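# Turn on the red rocker closest to the master switch

## Task

Flip the red rocker switch that sits nearest to the master switch to its on position, without changing the state of any other switch.

## Robot and tools

Robot: two arms, left_arm (on the +y side) and right_arm, each ending in a five-finger hand. The right arm has a right hand and the left arm its mirror image. Bases in the scene frame: left_arm at (-0.003, +0.293, +0.001) m, right_arm at (-0.032, -0.222, +0.002) m, both nearly unrotated. A post stands on the floor behind the arms. Loose objects may get brief outside nudges.

Frames: the scene frame has its origin level with the table top, midway between the nominal bases, +x out over the table, +z up. Reported positions (end_effector_position, metres) and orientations (end_effector_quat_wxyz) use this frame. Offsets you send use each arm's own Hand target axes. The hand point sits 0.05 m in front of the palm and 0.15 m from the wrist face; its +z runs along the straight fingers, +y out of the palm, +x across the palm away from the thumb on the right hand (toward the thumb on the left hand). Straight fingertips reach 0.06 to 0.07 m past the point along +z, about 0.06 m behind it along -y. A wrist bracket on the little-finger side can strike things. Reported poses may be off by a few centimetres; arms often rest 1 to 3 cm (up to 5) short of or below the command, which alone does not mean contact.

execute_actions(actions, cameras): actions is a list of actions; each action is a table of 1 to 15 rows, one row per 1/30 s step, and a short table repeats its last row up to step 15. Every row has 28 numbers in [-1, 1] covering both arms: left dx, dy, dz, rx, ry, rz, then left little, ring, middle, index, thumb_bend, thumb_turn, force_limit, speed; then the same 14 for the right arm. The six pose numbers are an offset, not a pose: each row is measured from that arm's Hand target at the start of the action, in that target's axes; 1.0 equals 0.6 m of travel or 180 degrees, and rx, ry, rz form one rotation vector. Sending the same offset in a new action moves the arm further. Six zeros asks nothing new of an arm. Finger numbers are target positions: +1 open/straight, -1 curled; thumb_turn +1 beside the palm, -1 across in front of it. force_limit maps -1 to about 0 N and +1 to 10 N at the fingertip (15 N for both thumb motors). speed rises from near 0 at -1 to full at +0.48 and above. To keep a hand unchanged, resend the eight hand numbers from its last executed row; before any has run, send its hand_measured six values plus hand_force_limit and hand_speed. cameras: list of names, ["all"], or []; images come by default only with an empty actions list.

move(target, speed, blend, blocking, cameras): target is one 28-number row or a list of up to 15 rows, pose numbers again as offsets from the current Hand targets (every row from that same start, not chained). speed is path speed in m/s, 0.002 to 4.3, default 0.25 (turning up to twice that in rad/s), one value or one per target. blend in metres rounds corners; 0 stops at each target. All paths end together and are cut off after 10 s. Paths do not avoid obstacles or the other arm. blocking=false returns after about 0.5 s while motion continues. The result adds a move: line such as done, off_target, moving, held or fault, plus limits=paced (pose clipped) or limits=held (steps withheld).

wait(seconds 0 to 3600) lets the scene run. stop brakes a running move. zoom_image(camera, region [x0, y0, x1, y1], at most 504 by 504 pixels) enlarges part of the newest image of cam_head_left, cam_head_right or cam_high (each 672x504). show_instructions shows reference pages. finished_scene(scene 1) ends the scene for good.

Results: per arm, hand point position and quaternion, Hand target (the last commanded, clipped pose that next offsets start from), joint positions and velocities, joint torques (noisy, offset, wrist entries 3 and 4 wrap at ±28 N m), and per hand hand_measured, hand_stopped_by (moving, target, force, stalled, fault) and hand_load_n, all in the six-motor order. Orientation commands are clipped to within 40 degrees of the measured one each step. If an arm rests short, a new execute_actions call with zero offsets re-requests the target; otherwise send the remaining gap as an offset.

Joint ranges (rad): waist -2.880 to 2.880, shoulder 0 to 3.142, elbow 0 to 3.019, wrist pitch -1.693 to 1.571, wrist yaw -1.571 to 1.571, wrist roll -2.094 to 2.094.

Cautions: approach the switch slowly and press with a fingertip using small offsets, then retract by commanding the target back past the hand point, since a blocked arm keeps pushing. Do not touch the other switches. Avoid fast contact, hard pressing against fixed parts, any contact between the two arms or hands, knocking things off the table, and overloading fingers. Holding loads, reaching far or pushing at unreachable poses heats motors; at 100 °C the arm drops for 30 to 60 s. Near its base an arm's elbow may swing suddenly. The task must stay done after finishing.

Each tool is called after ">>>" as name(argument=value, ...), one argument or row to a line, values as JSON.

Reference images:

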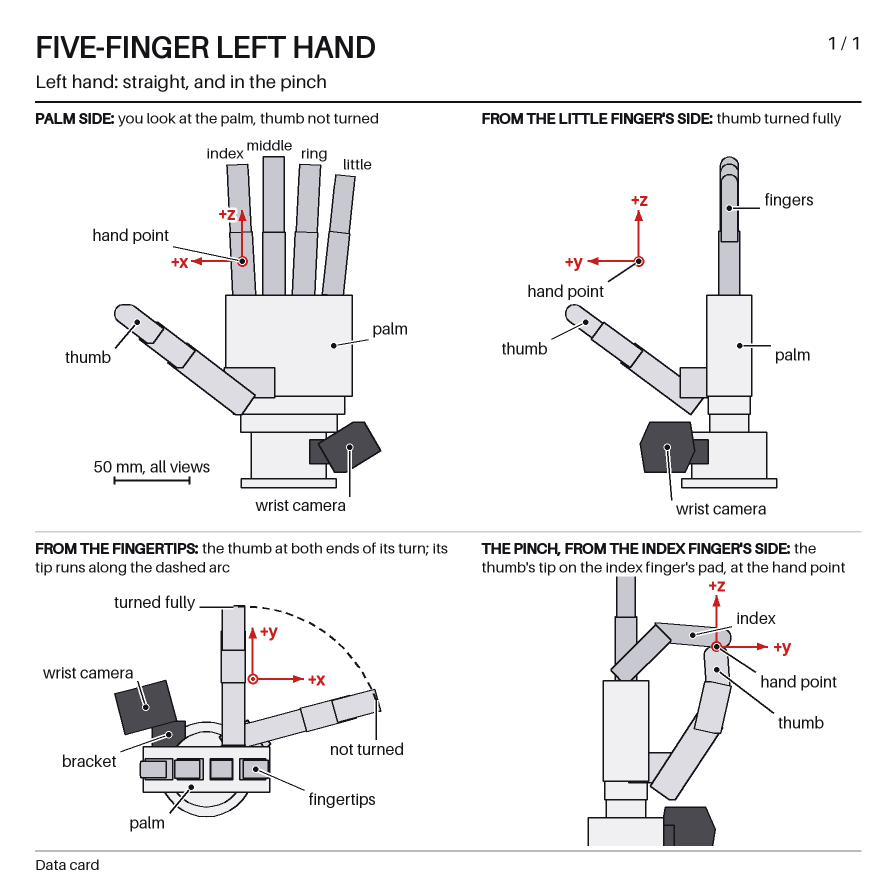

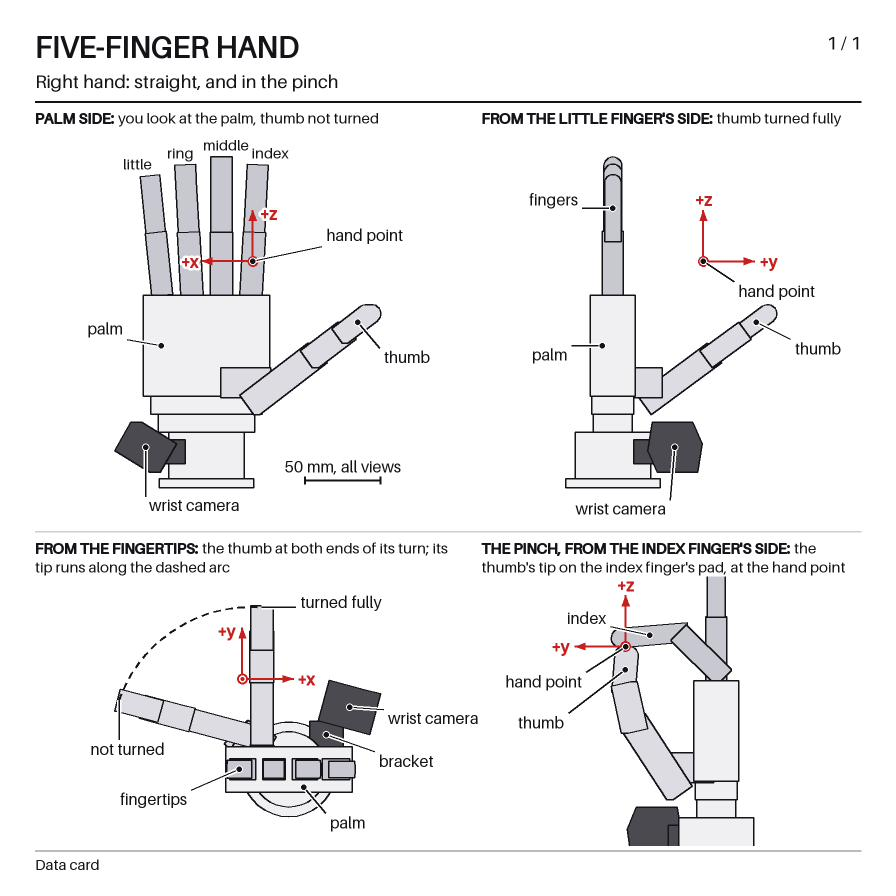

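## Session

>>> execute_actions(
  actions=[],
)

Scene clock: 0.00 s.
left_arm: end_effector_position=(+0.1742, +0.2755, +0.1181) hand_measured=(+1.000, +1.000, +1.000, +1.000, +1.000, +1.000) hand_load_n=(+0.0, +0.0, +0.0, +0.0, +0.0, +0.0) hand_stopped_by=(target, target, target, target, target, target) hand_force_limit=0.00 hand_speed=-0.80 end_effector_quat_wxyz=(+0.060, -0.234, +0.935, -0.261) | right_arm: end_effector_position=(+0.3168, -0.5331, +0.3888) hand_measured=(+1.000, +1.000, +1.000, +1.000, +1.000, +1.000) hand_load_n=(+0.0, +0.0, +0.0, +0.0, +0.0, +0.0) hand_stopped_by=(target, target, target, target, target, target) hand_force_limit=0.00 hand_speed=-0.80 end_effector_quat_wxyz=(-0.071, +0.954, -0.107, +0.273)
Joint positions: left_arm=[0.225 0.777 0.627 -1.274 0.523 1.263] | right_arm=[-0.775 1.356 1.709 -1.551 -0.444 -2.037]
Joint velocities: within noise
Joint torques (N m): no reading
Heat: left arm: hottest waist 29 °C; right arm: hottest shoulder 30 °C.
Hand target: left_arm +0.1869, +0.2781, +0.1319; +0.083, -0.232, +0.932, -0.264 | right_arm +0.3224, -0.5324, +0.4047; -0.062, +0.951, -0.096, +0.289

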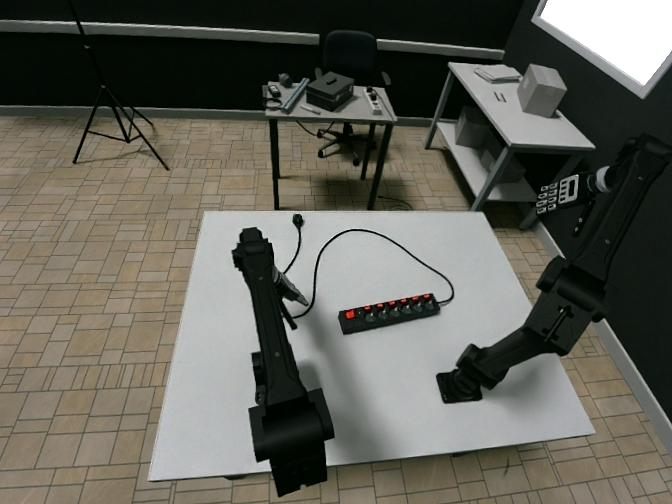

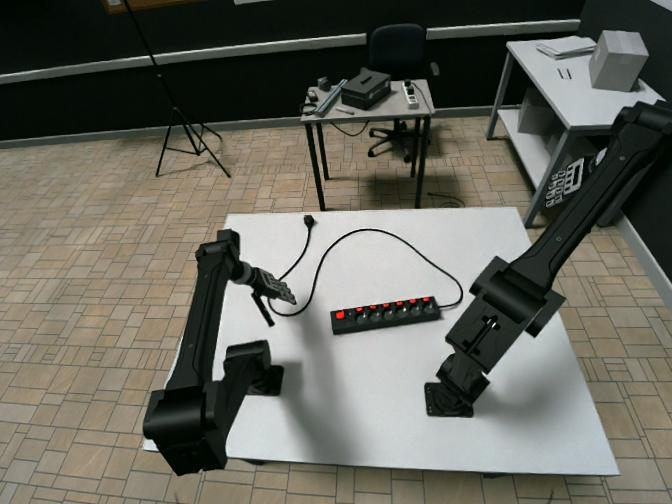

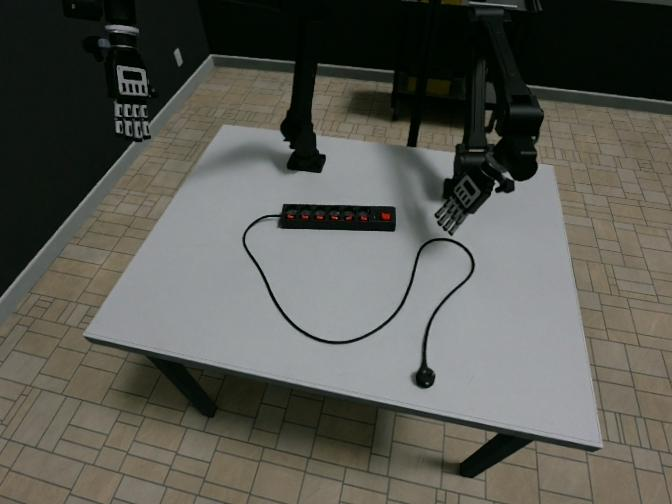

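>>> zoom_image(
  camera="cam_high",
  region=[260, 180, 420, 260],
)

>>> zoom_image(
  camera="cam_head_right",
  region=[320, 280, 460, 350],
)

>>> zoom_image(
  camera="cam_head_left",
  region=[320, 280, 460, 350],
)

Scaled by 3.150.

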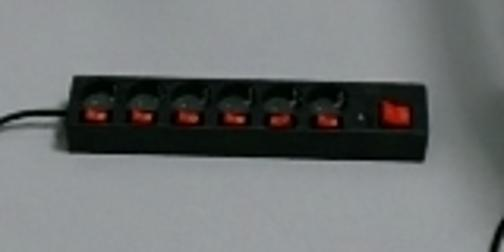

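Scaled by 3.600.

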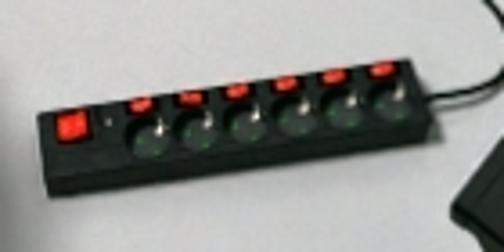

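Scaled by 3.600.

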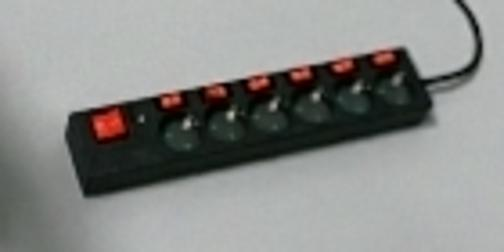

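>>> zoom_image(
  camera="cam_high",
  region=[340, 195, 400, 240],
)

>>> zoom_image(
  camera="cam_high",
  region=[280, 195, 340, 240],
)

>>> zoom_image(
  camera="cam_head_right",
  region=[325, 295, 385, 340],
)

>>> zoom_image(
  camera="cam_head_left",
  region=[335, 290, 395, 335],
)

Scaled by 8.400.

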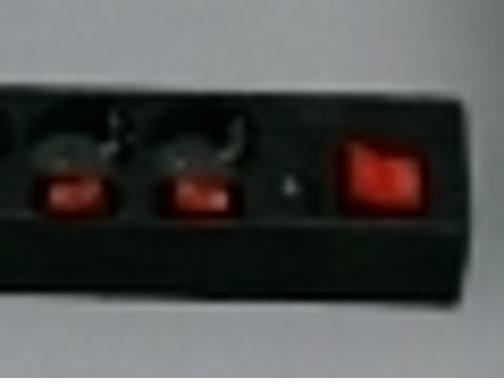

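Scaled by 8.400.

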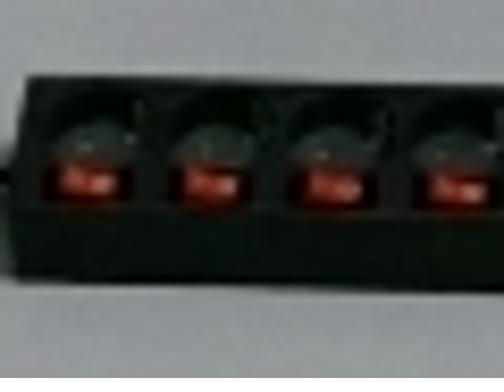

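Scaled by 8.400.

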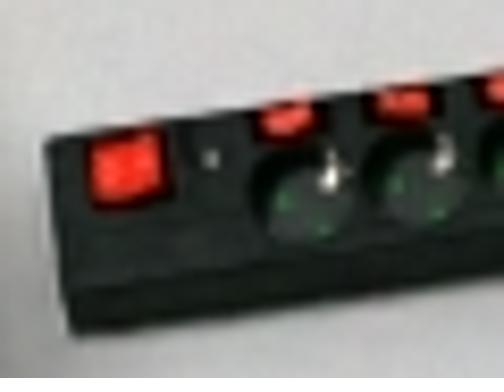

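Scaled by 8.400.

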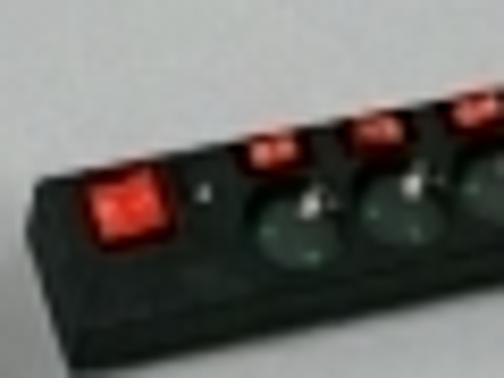

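>>> zoom_image(
  camera="cam_high",
  region=[340, 208, 372, 226],
)

>>> zoom_image(
  camera="cam_head_right",
  region=[352, 300, 382, 318],
)

>>> zoom_image(
  camera="cam_head_right",
  region=[376, 292, 436, 318],
)

>>> zoom_image(
  camera="cam_head_left",
  region=[360, 298, 390, 316],
)

>>> zoom_image(
  camera="cam_head_left",
  region=[384, 290, 444, 316],
)

>>> zoom_image(
  camera="cam_high",
  region=[284, 208, 344, 226],
)

Scaled by 15.750.

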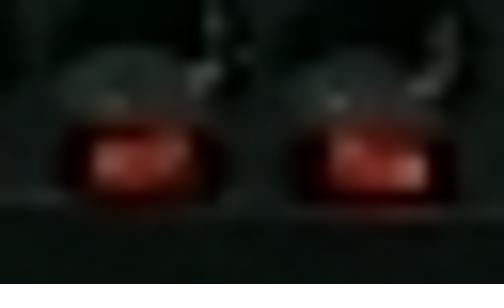

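Scaled by 16.800.

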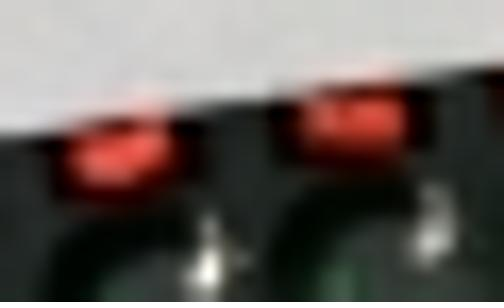

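Scaled by 8.400.

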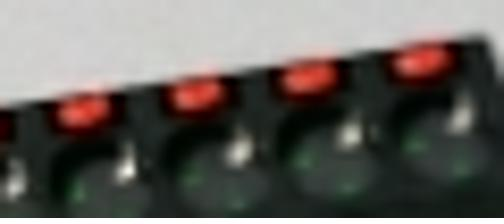

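Scaled by 16.800.

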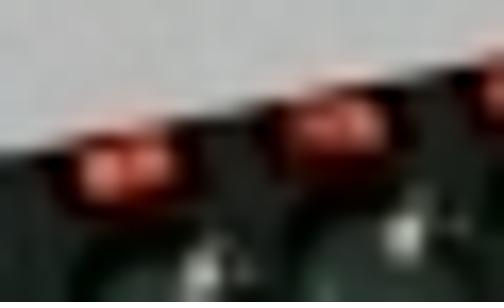

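Scaled by 8.400.

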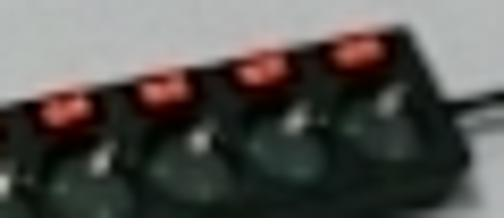

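Scaled by 8.400.

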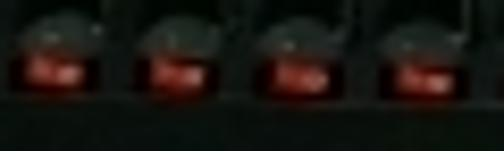

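>>> move(
  target=[
    [0.0, 0.0, -0.09, 0, 0, 0, -1, -1, -1, 1, 1, 1, 0, 0, 0,0,0,0,0,0, 1,1,1,1,1,1,0.0,-0.8],
    [0.166, -0.3201, 0.0605, -0.1793, 0.0109, 0, -1, -1, -1, 1, 1, 1, 0, 0, 0,0,0,0,0,0, 1,1,1,1,1,1,0.0,-0.8],
  ],
  speed=0.2,
  blend=0.03,
  cameras=["all"],
)

Scene clock: 114.53 s.
left_arm: end_effector_position=(+0.1722, +0.0795, +0.1801) hand_measured=(-1.000, -1.000, -1.000, +1.000, +1.000, +1.000) hand_load_n=(+0.5, +0.0, +0.0, +0.0, +0.0, +0.0) hand_stopped_by=(target, target, target, target, target, target) hand_force_limit=0.00 hand_speed=0.00 end_effector_quat_wxyz=(-0.018, -0.232, +0.972, +0.021) | right_arm: end_effector_position=(+0.3168, -0.5331, +0.3888) hand_measured=(+1.000, +1.000, +1.000, +1.000, +1.000, +1.000) hand_load_n=(+0.0, +0.0, +0.0, +0.0, +0.0, +0.0) hand_stopped_by=(target, target, target, target, target, target) hand_force_limit=0.00 hand_speed=-0.80 end_effector_quat_wxyz=(-0.071, +0.954, -0.107, +0.273)
Joint positions: left_arm=[-0.823 1.287 1.103 -1.441 0.011 0.276] | right_arm=[-0.775 1.356 1.709 -1.551 -0.444 -2.037]
Joint torques (N m): left_arm=[0.5 -7.71 10.26 -0.35 -0.27 -0.17] | right_arm=[0.44 -12.22 9.48 0.94 -0.43 -0.2]
Heat: left arm: hottest elbow 34 °C; right arm: hottest elbow 35 °C.
Hand target: left_arm +0.1842, +0.0696, +0.2001; +0.000, -0.242, +0.970, +0.001 | right_arm +0.3224, -0.5324, +0.4047; -0.062, +0.951, -0.096, +0.289
Off the commanded pose: left_arm 0.025 m, 3 deg | right_arm 0.017 m, 3 deg.
move: off_target (left_arm); blend cut to 0.027 m at target 1

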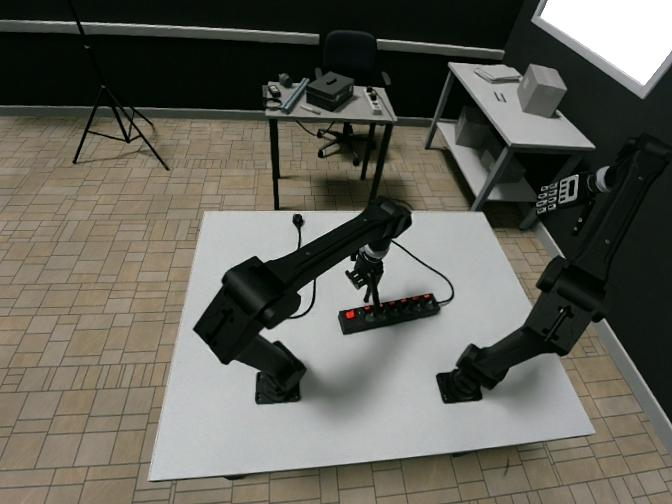

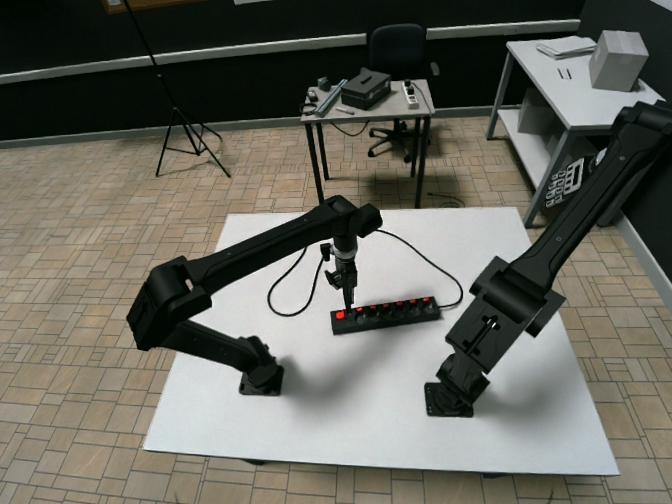

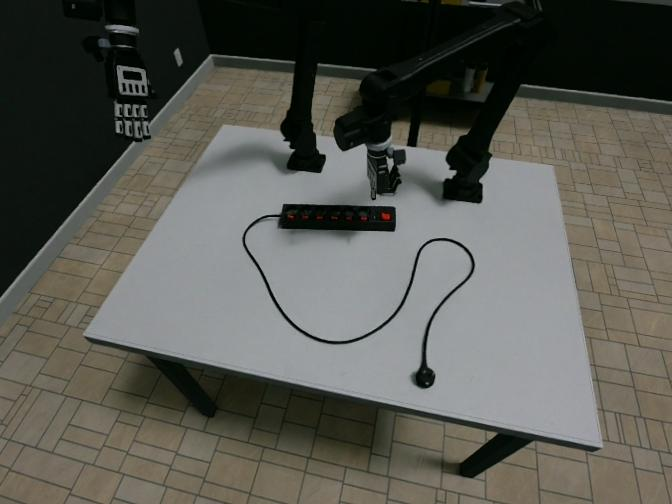

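>>> zoom_image(
  camera="cam_high",
  region=[340, 140, 420, 240],
)

>>> zoom_image(
  camera="cam_head_right",
  region=[320, 260, 400, 340],
)

>>> zoom_image(
  camera="cam_head_left",
  region=[330, 250, 410, 330],
)

Scaled by 5.040.

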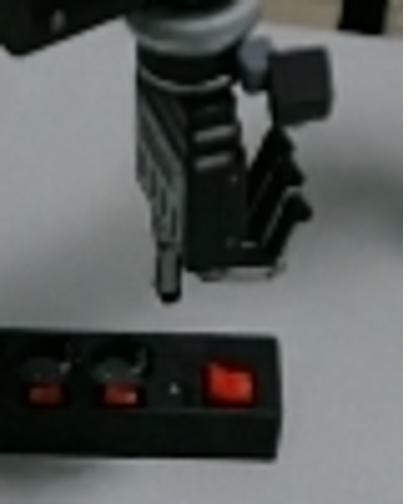

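Scaled by 6.300.

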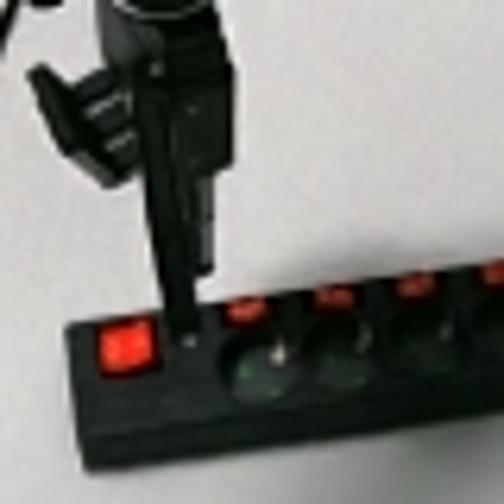

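Scaled by 6.300.

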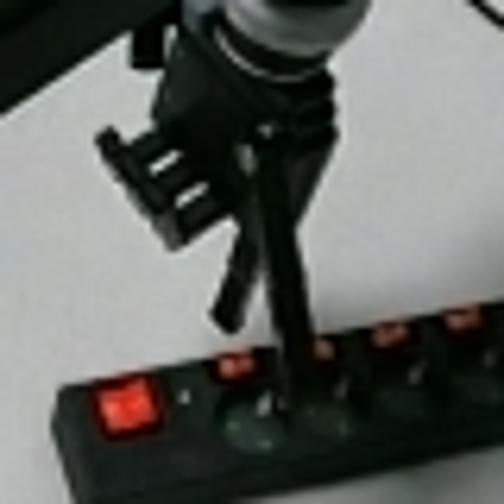

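>>> move(
  target=[-0.0047, -0.0497, 0.055, 0, 0, 0, -1, -1, -1, 1, 1, -1, 0, 0, 0,0,0,0,0,0, 1,1,1,1,1,1,0.0,-0.8],
  speed=0.1,
  cameras=["all"],
)

>>> zoom_image(
  camera="cam_high",
  region=[340, 160, 400, 240],
)

>>> zoom_image(
  camera="cam_head_right",
  region=[320, 270, 390, 340],
)

>>> zoom_image(
  camera="cam_head_left",
  region=[330, 260, 400, 330],
)

Scene clock: 176.63 s.
left_arm: end_effector_position=(+0.1836, +0.0658, +0.1520) hand_measured=(-1.000, -1.000, -1.000, +1.000, +1.000, -1.000) hand_load_n=(+0.0, +0.0, +0.5, +0.0, +0.0, +0.0) hand_stopped_by=(target, target, target, target, target, target) hand_force_limit=0.00 hand_speed=0.00 end_effector_quat_wxyz=(-0.026, -0.239, +0.970, +0.036) | right_arm: end_effector_position=(+0.3168, -0.5331, +0.3888) hand_measured=(+1.000, +1.000, +1.000, +1.000, +1.000, +1.000) hand_load_n=(+0.0, +0.0, +0.0, +0.0, +0.0, +0.0) hand_stopped_by=(target, target, target, target, target, target) hand_force_limit=0.00 hand_speed=-0.80 end_effector_quat_wxyz=(-0.071, +0.954, -0.107, +0.273)
Joint positions: left_arm=[-0.823 1.376 1.103 -1.386 0.011 0.262] | right_arm=[-0.775 1.356 1.709 -1.551 -0.444 -2.037]
Joint torques (N m): left_arm=[-0.03 -8.41 10 1.11 -0.27 -0.18] | right_arm=[-0.32 -11.87 9.55 0.84 -0.48 -0.16]
Heat: left arm: hottest elbow 34 °C; right arm: hottest elbow 36 °C.
Hand target: left_arm +0.2006, +0.0447, +0.1670; +0.000, -0.242, +0.970, +0.001 | right_arm +0.3224, -0.5324, +0.4047; -0.062, +0.951, -0.096, +0.289
Off the commanded pose: left_arm 0.031 m, 5 deg | right_arm 0.017 m, 3 deg.
move: off_target (left_arm)

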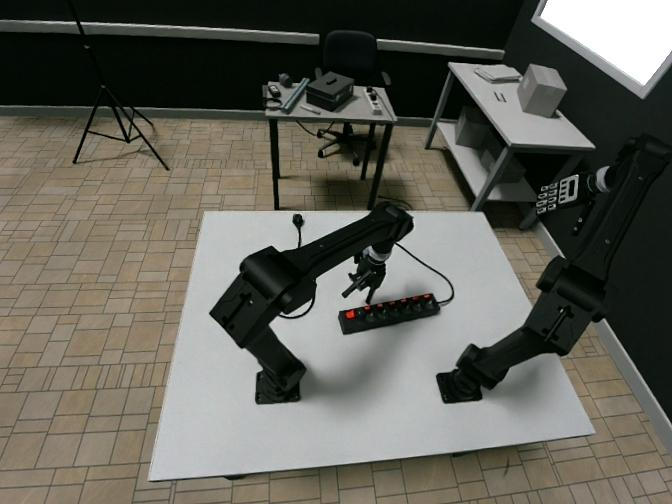

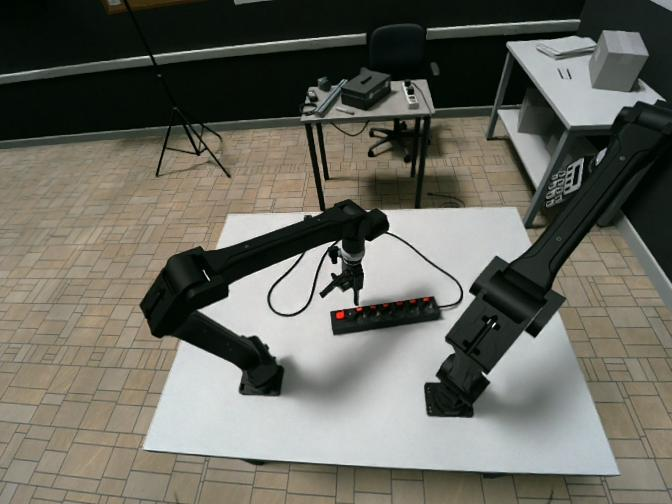

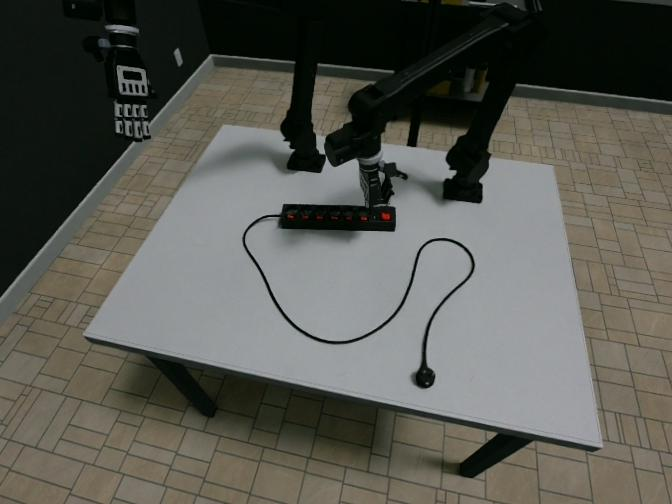

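Scaled by 6.300.

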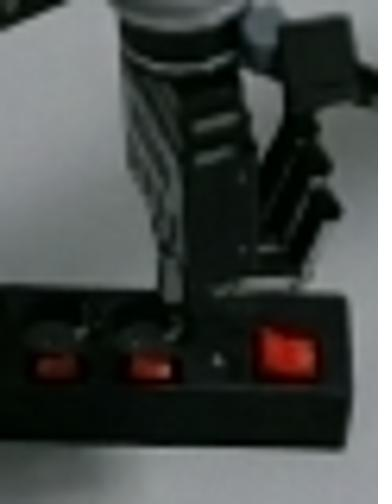

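Scaled by 7.200.

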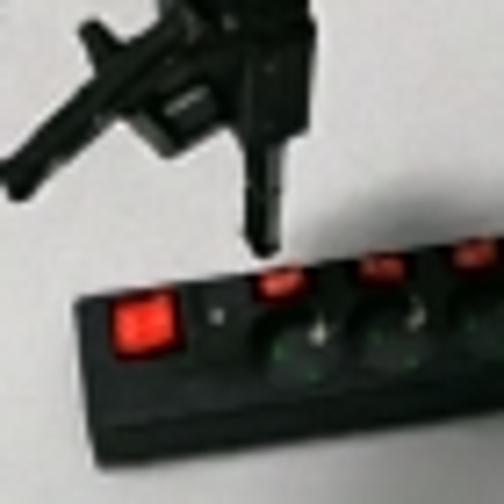

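Scaled by 7.200.

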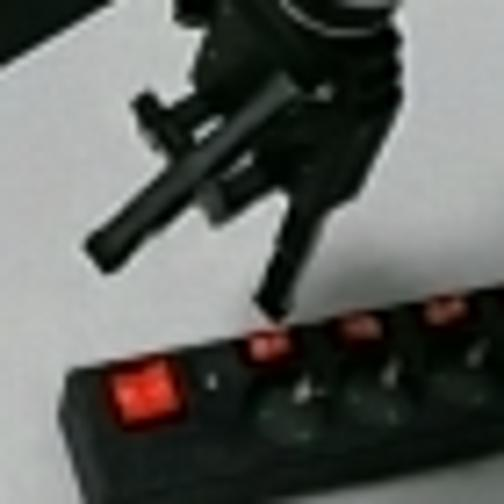

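>>> move(
  target=[-0.0033, -0.0292, 0.02, 0, 0, 0, -1, -1, -1, 1, 1, -1, 0, 0, 0,0,0,0,0,0, 1,1,1,1,1,1,0.0,-0.8],
  speed=0.1,
  cameras=["all"],
)

>>> zoom_image(
  camera="cam_high",
  region=[340, 180, 400, 240],
)

>>> zoom_image(
  camera="cam_head_right",
  region=[330, 280, 380, 330],
)

>>> zoom_image(
  camera="cam_head_left",
  region=[340, 280, 390, 330],
)

Scene clock: 209.67 s.
left_arm: end_effector_position=(+0.1957, +0.0522, +0.1408) hand_measured=(-1.000, -1.000, -1.000, +1.000, +1.000, -1.000) hand_load_n=(+0.0, +0.0, +0.0, +0.0, +0.0, +0.0) hand_stopped_by=(target, target, target, target, target, target) hand_force_limit=0.00 hand_speed=0.00 end_effector_quat_wxyz=(-0.025, -0.241, +0.970, +0.034) | right_arm: end_effector_position=(+0.3168, -0.5331, +0.3888) hand_measured=(+1.000, +1.000, +1.000, +1.000, +1.000, +1.000) hand_load_n=(+0.0, +0.0, +0.0, +0.0, +0.0, +0.0) hand_stopped_by=(target, target, target, target, target, target) hand_force_limit=0.00 hand_speed=-0.80 end_effector_quat_wxyz=(-0.071, +0.954, -0.107, +0.273)
Joint positions: left_arm=[-0.823 1.428 1.126 -1.352 0.011 0.258] | right_arm=[-0.775 1.356 1.709 -1.551 -0.444 -2.037]
Joint torques (N m): left_arm=[-0.03 -9.11 9.76 1.1 -0.28 -0.18] | right_arm=[-0.38 -11.75 9.58 0.73 -0.48 -0.12]
Heat: left arm: hottest elbow 35 °C; right arm: hottest elbow 37 °C.
Hand target: left_arm +0.2106, +0.0302, +0.1549; +0.000, -0.242, +0.970, +0.001 | right_arm +0.3224, -0.5324, +0.4047; -0.062, +0.951, -0.096, +0.289
Off the commanded pose: left_arm 0.030 m, 5 deg | right_arm 0.017 m, 3 deg.
move: off_target (left_arm)

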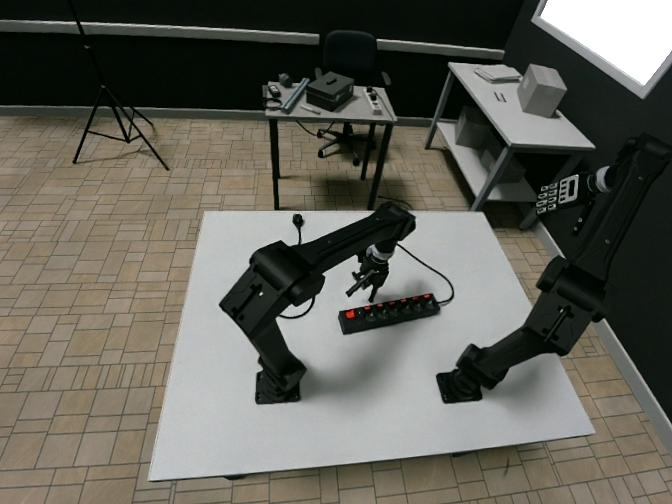

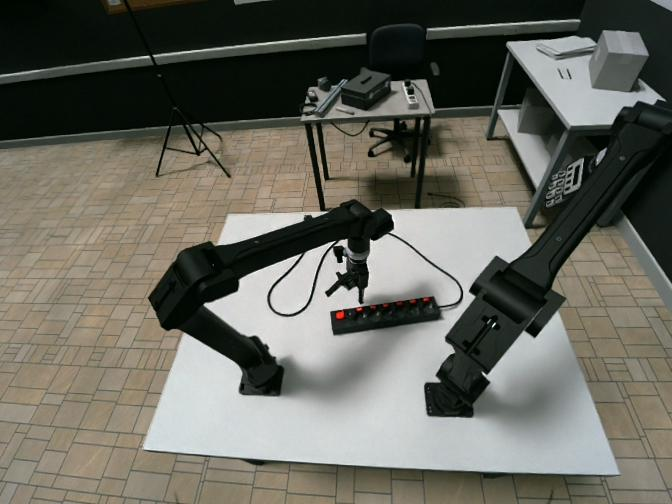

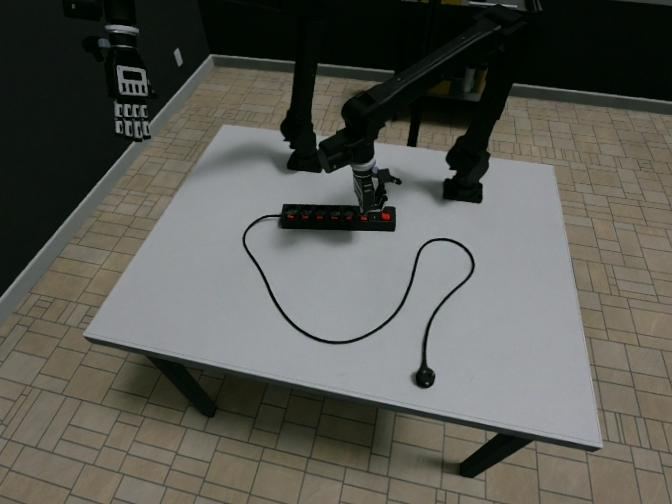

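Scaled by 8.400.

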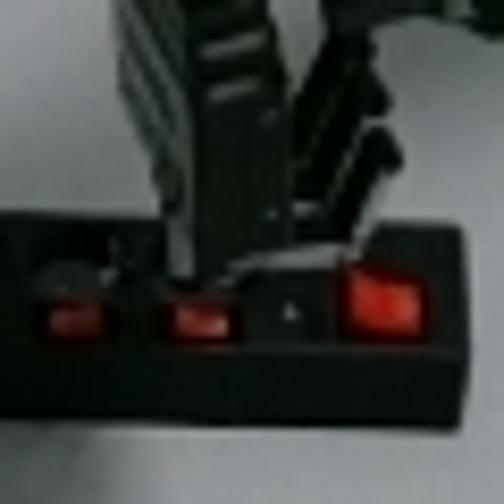

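Scaled by 10.080.

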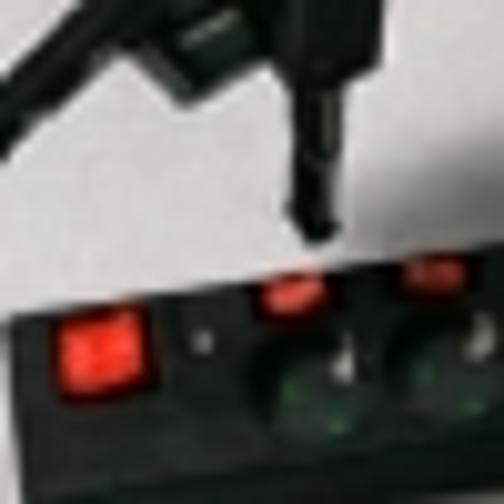

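Scaled by 10.080.

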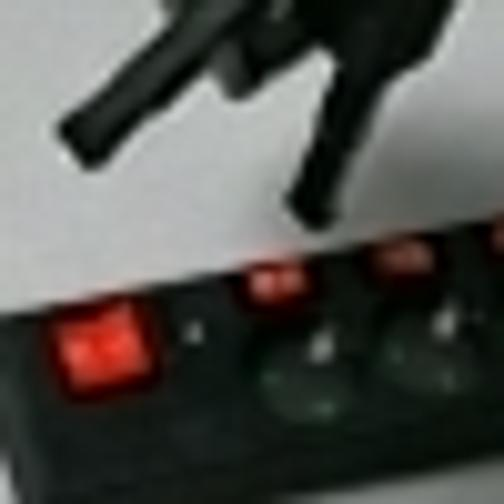

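>>> move(
  target=[0.0012, 0.006, 0.03, 0, 0, 0, -1, -1, -1, 1, 1, -1, 0, 0, 0,0,0,0,0,0, 1,1,1,1,1,1,0.0,-0.8],
  speed=0.06,
  cameras=["all"],
)

>>> zoom_image(
  camera="cam_high",
  region=[340, 190, 390, 240],
)

>>> zoom_image(
  camera="cam_head_right",
  region=[330, 280, 380, 330],
)

>>> zoom_image(
  camera="cam_head_left",
  region=[340, 280, 390, 330],
)

Scene clock: 255.30 s.
left_arm: end_effector_position=(+0.2042, +0.0430, +0.1369) hand_measured=(-1.000, -1.000, -1.000, +1.000, +1.000, -1.000) hand_load_n=(+0.0, +0.0, +0.0, +0.0, +0.0, +0.0) hand_stopped_by=(target, target, target, target, target, target) hand_force_limit=0.00 hand_speed=0.00 end_effector_quat_wxyz=(-0.013, -0.241, +0.970, +0.013) | right_arm: end_effector_position=(+0.3168, -0.5331, +0.3888) hand_measured=(+1.000, +1.000, +1.000, +1.000, +1.000, +1.000) hand_load_n=(+0.0, +0.0, +0.0, +0.5, +0.0, +0.0) hand_stopped_by=(target, target, target, target, target, target) hand_force_limit=0.00 hand_speed=-0.80 end_effector_quat_wxyz=(-0.071, +0.954, -0.107, +0.273)
Joint positions: left_arm=[-0.823 1.428 1.126 -1.304 0.011 0.258] | right_arm=[-0.775 1.356 1.709 -1.551 -0.444 -2.037]
Joint torques (N m): left_arm=[-0.03 -8.53 6.5 1.25 -0.29 -0.18] | right_arm=[-0.56 -11.81 9.5 0.81 -0.44 -0.14]
Heat: left arm: hottest elbow 36 °C; right arm: hottest elbow 37 °C.
Hand target: left_arm +0.2082, +0.0331, +0.1370; +0.000, -0.242, +0.970, +0.001 | right_arm +0.3224, -0.5324, +0.4047; -0.062, +0.951, -0.096, +0.289
Off the commanded pose: left_arm 0.011 m, 2 deg | right_arm 0.017 m, 3 deg.
move: off_target (left_arm)

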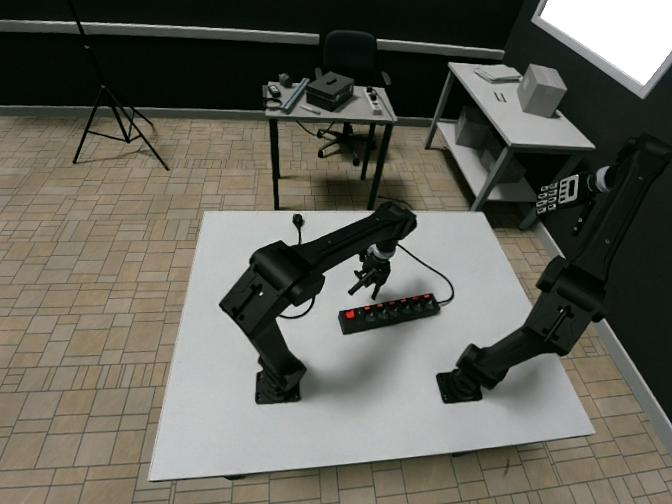

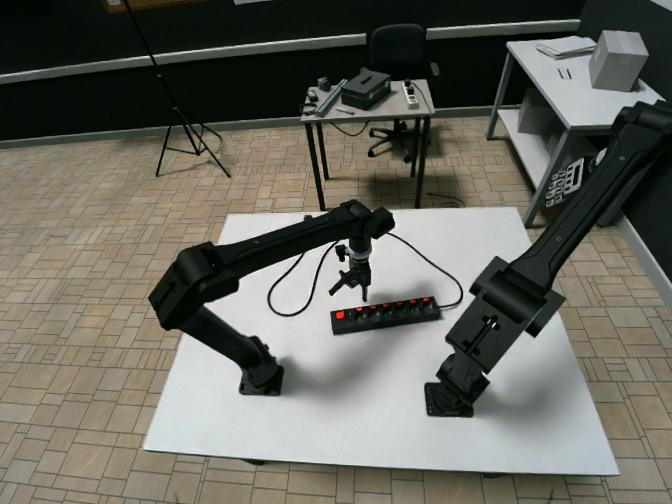

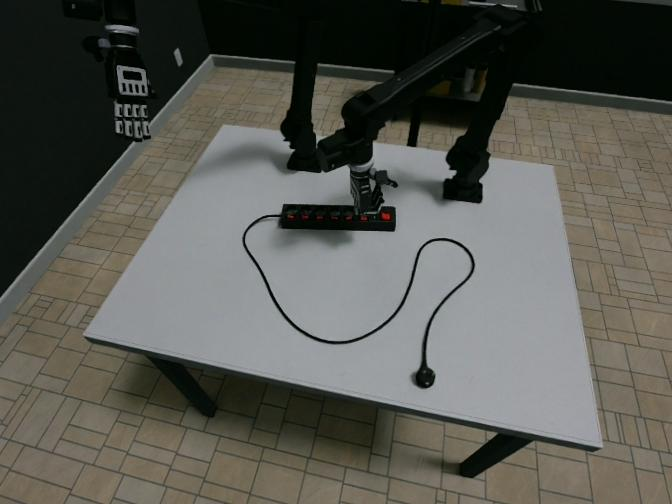

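Scaled by 10.080.

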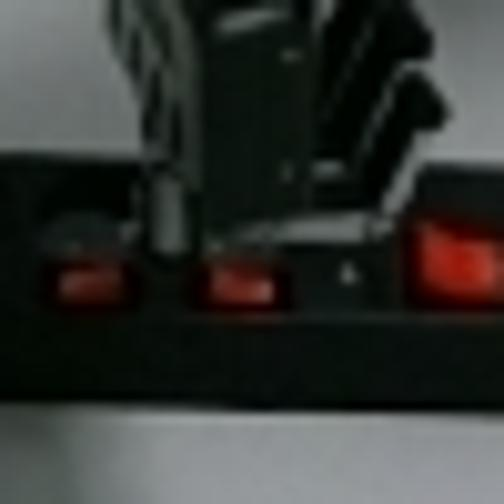

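Scaled by 10.080.

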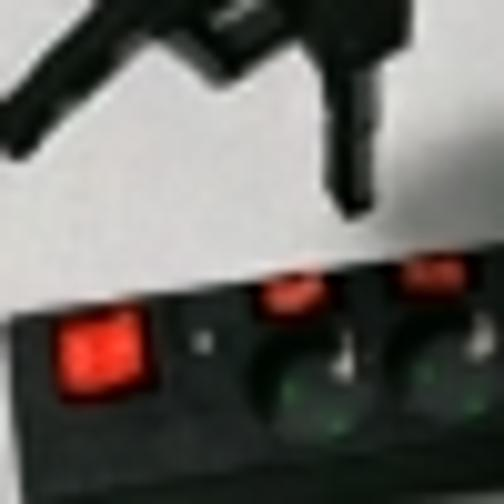

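Scaled by 10.080.

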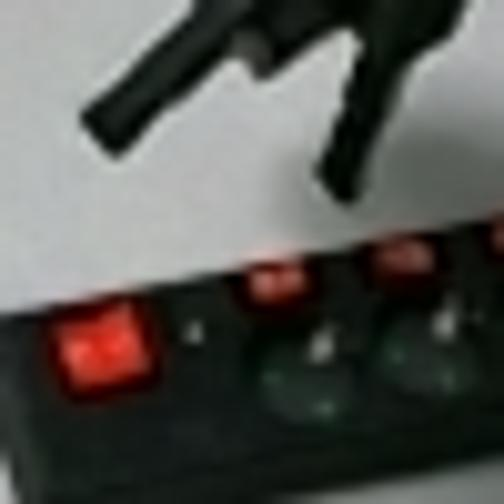

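>>> move(
  target=[0.0052, 0.0488, 0.0233, 0, 0, 0, -1, -1, -1, 1, 1, -1, 0, 0, 0,0,0,0,0,0, 1,1,1,1,1,1,0.0,-0.8],
  speed=0.06,
  cameras=["all"],
)

>>> zoom_image(
  camera="cam_high",
  region=[340, 190, 390, 240],
)

>>> zoom_image(
  camera="cam_head_right",
  region=[330, 280, 380, 330],
)

>>> zoom_image(
  camera="cam_head_left",
  region=[340, 280, 390, 330],
)

Scene clock: 270.73 s.
left_arm: end_effector_position=(+0.1845, +0.0644, +0.1159) hand_measured=(-1.000, -1.000, -1.000, +1.000, +1.000, -1.000) hand_load_n=(+0.0, +0.0, +0.5, +0.0, +0.0, +0.0) hand_stopped_by=(target, target, target, target, target, target) hand_force_limit=0.00 hand_speed=0.00 end_effector_quat_wxyz=(-0.020, -0.241, +0.970, +0.024) | right_arm: end_effector_position=(+0.3168, -0.5331, +0.3888) hand_measured=(+1.000, +1.000, +1.000, +1.000, +1.000, +1.000) hand_load_n=(+0.0, +0.0, +0.0, +0.0, +0.0, +0.0) hand_stopped_by=(target, target, target, target, target, target) hand_force_limit=0.00 hand_speed=-0.80 end_effector_quat_wxyz=(-0.071, +0.954, -0.107, +0.273)
Joint positions: left_arm=[-0.823 1.391 1.025 -1.266 0.011 0.258] | right_arm=[-0.775 1.356 1.709 -1.551 -0.444 -2.037]
Joint torques (N m): left_arm=[0.85 -10.05 6.26 1.18 -0.29 -0.1] | right_arm=[-0.32 -11.69 9.55 0.76 -0.47 -0.14]
Heat: left arm: hottest elbow 35 °C; right arm: hottest elbow 37 °C.
Hand target: left_arm +0.1917, +0.0575, +0.1231; +0.000, -0.242, +0.970, +0.001 | right_arm +0.3224, -0.5324, +0.4047; -0.062, +0.951, -0.096, +0.289
Off the commanded pose: left_arm 0.012 m, 3 deg | right_arm 0.017 m, 3 deg.
move: off_target (left_arm)

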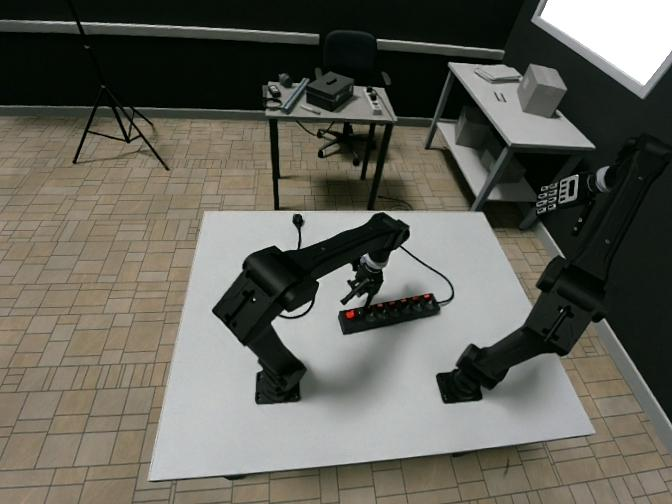

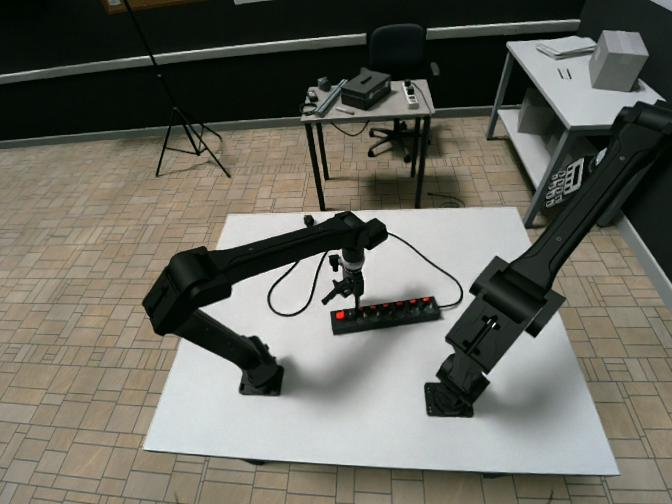

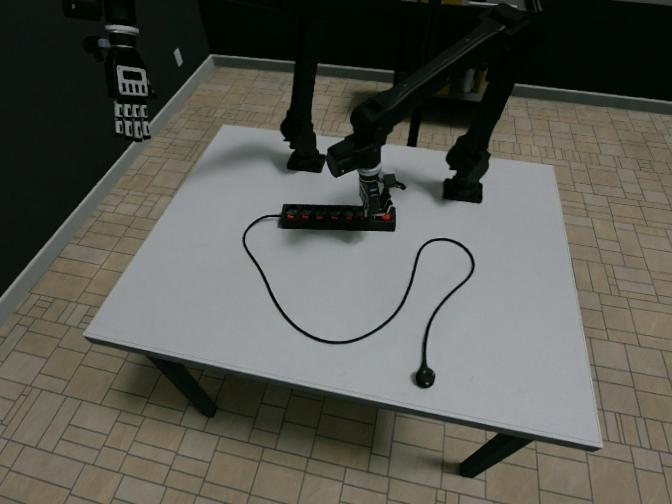

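Scaled by 10.080.

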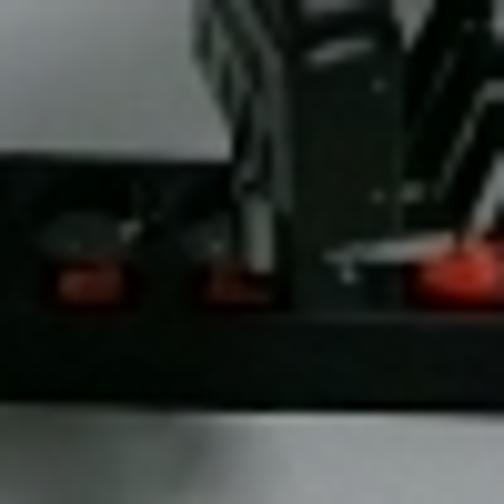

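Scaled by 10.080.

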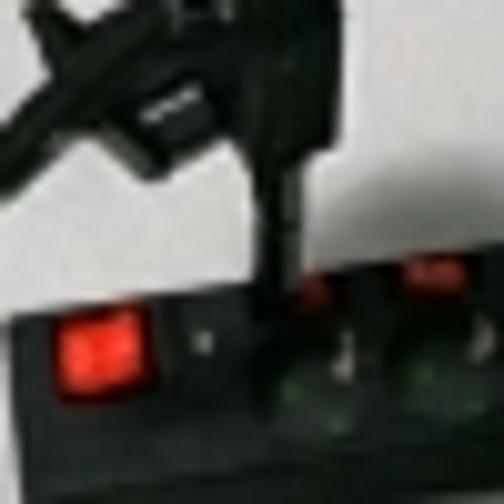

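Scaled by 10.080.

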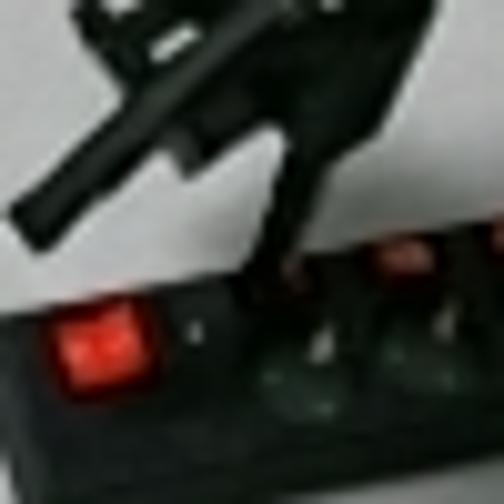

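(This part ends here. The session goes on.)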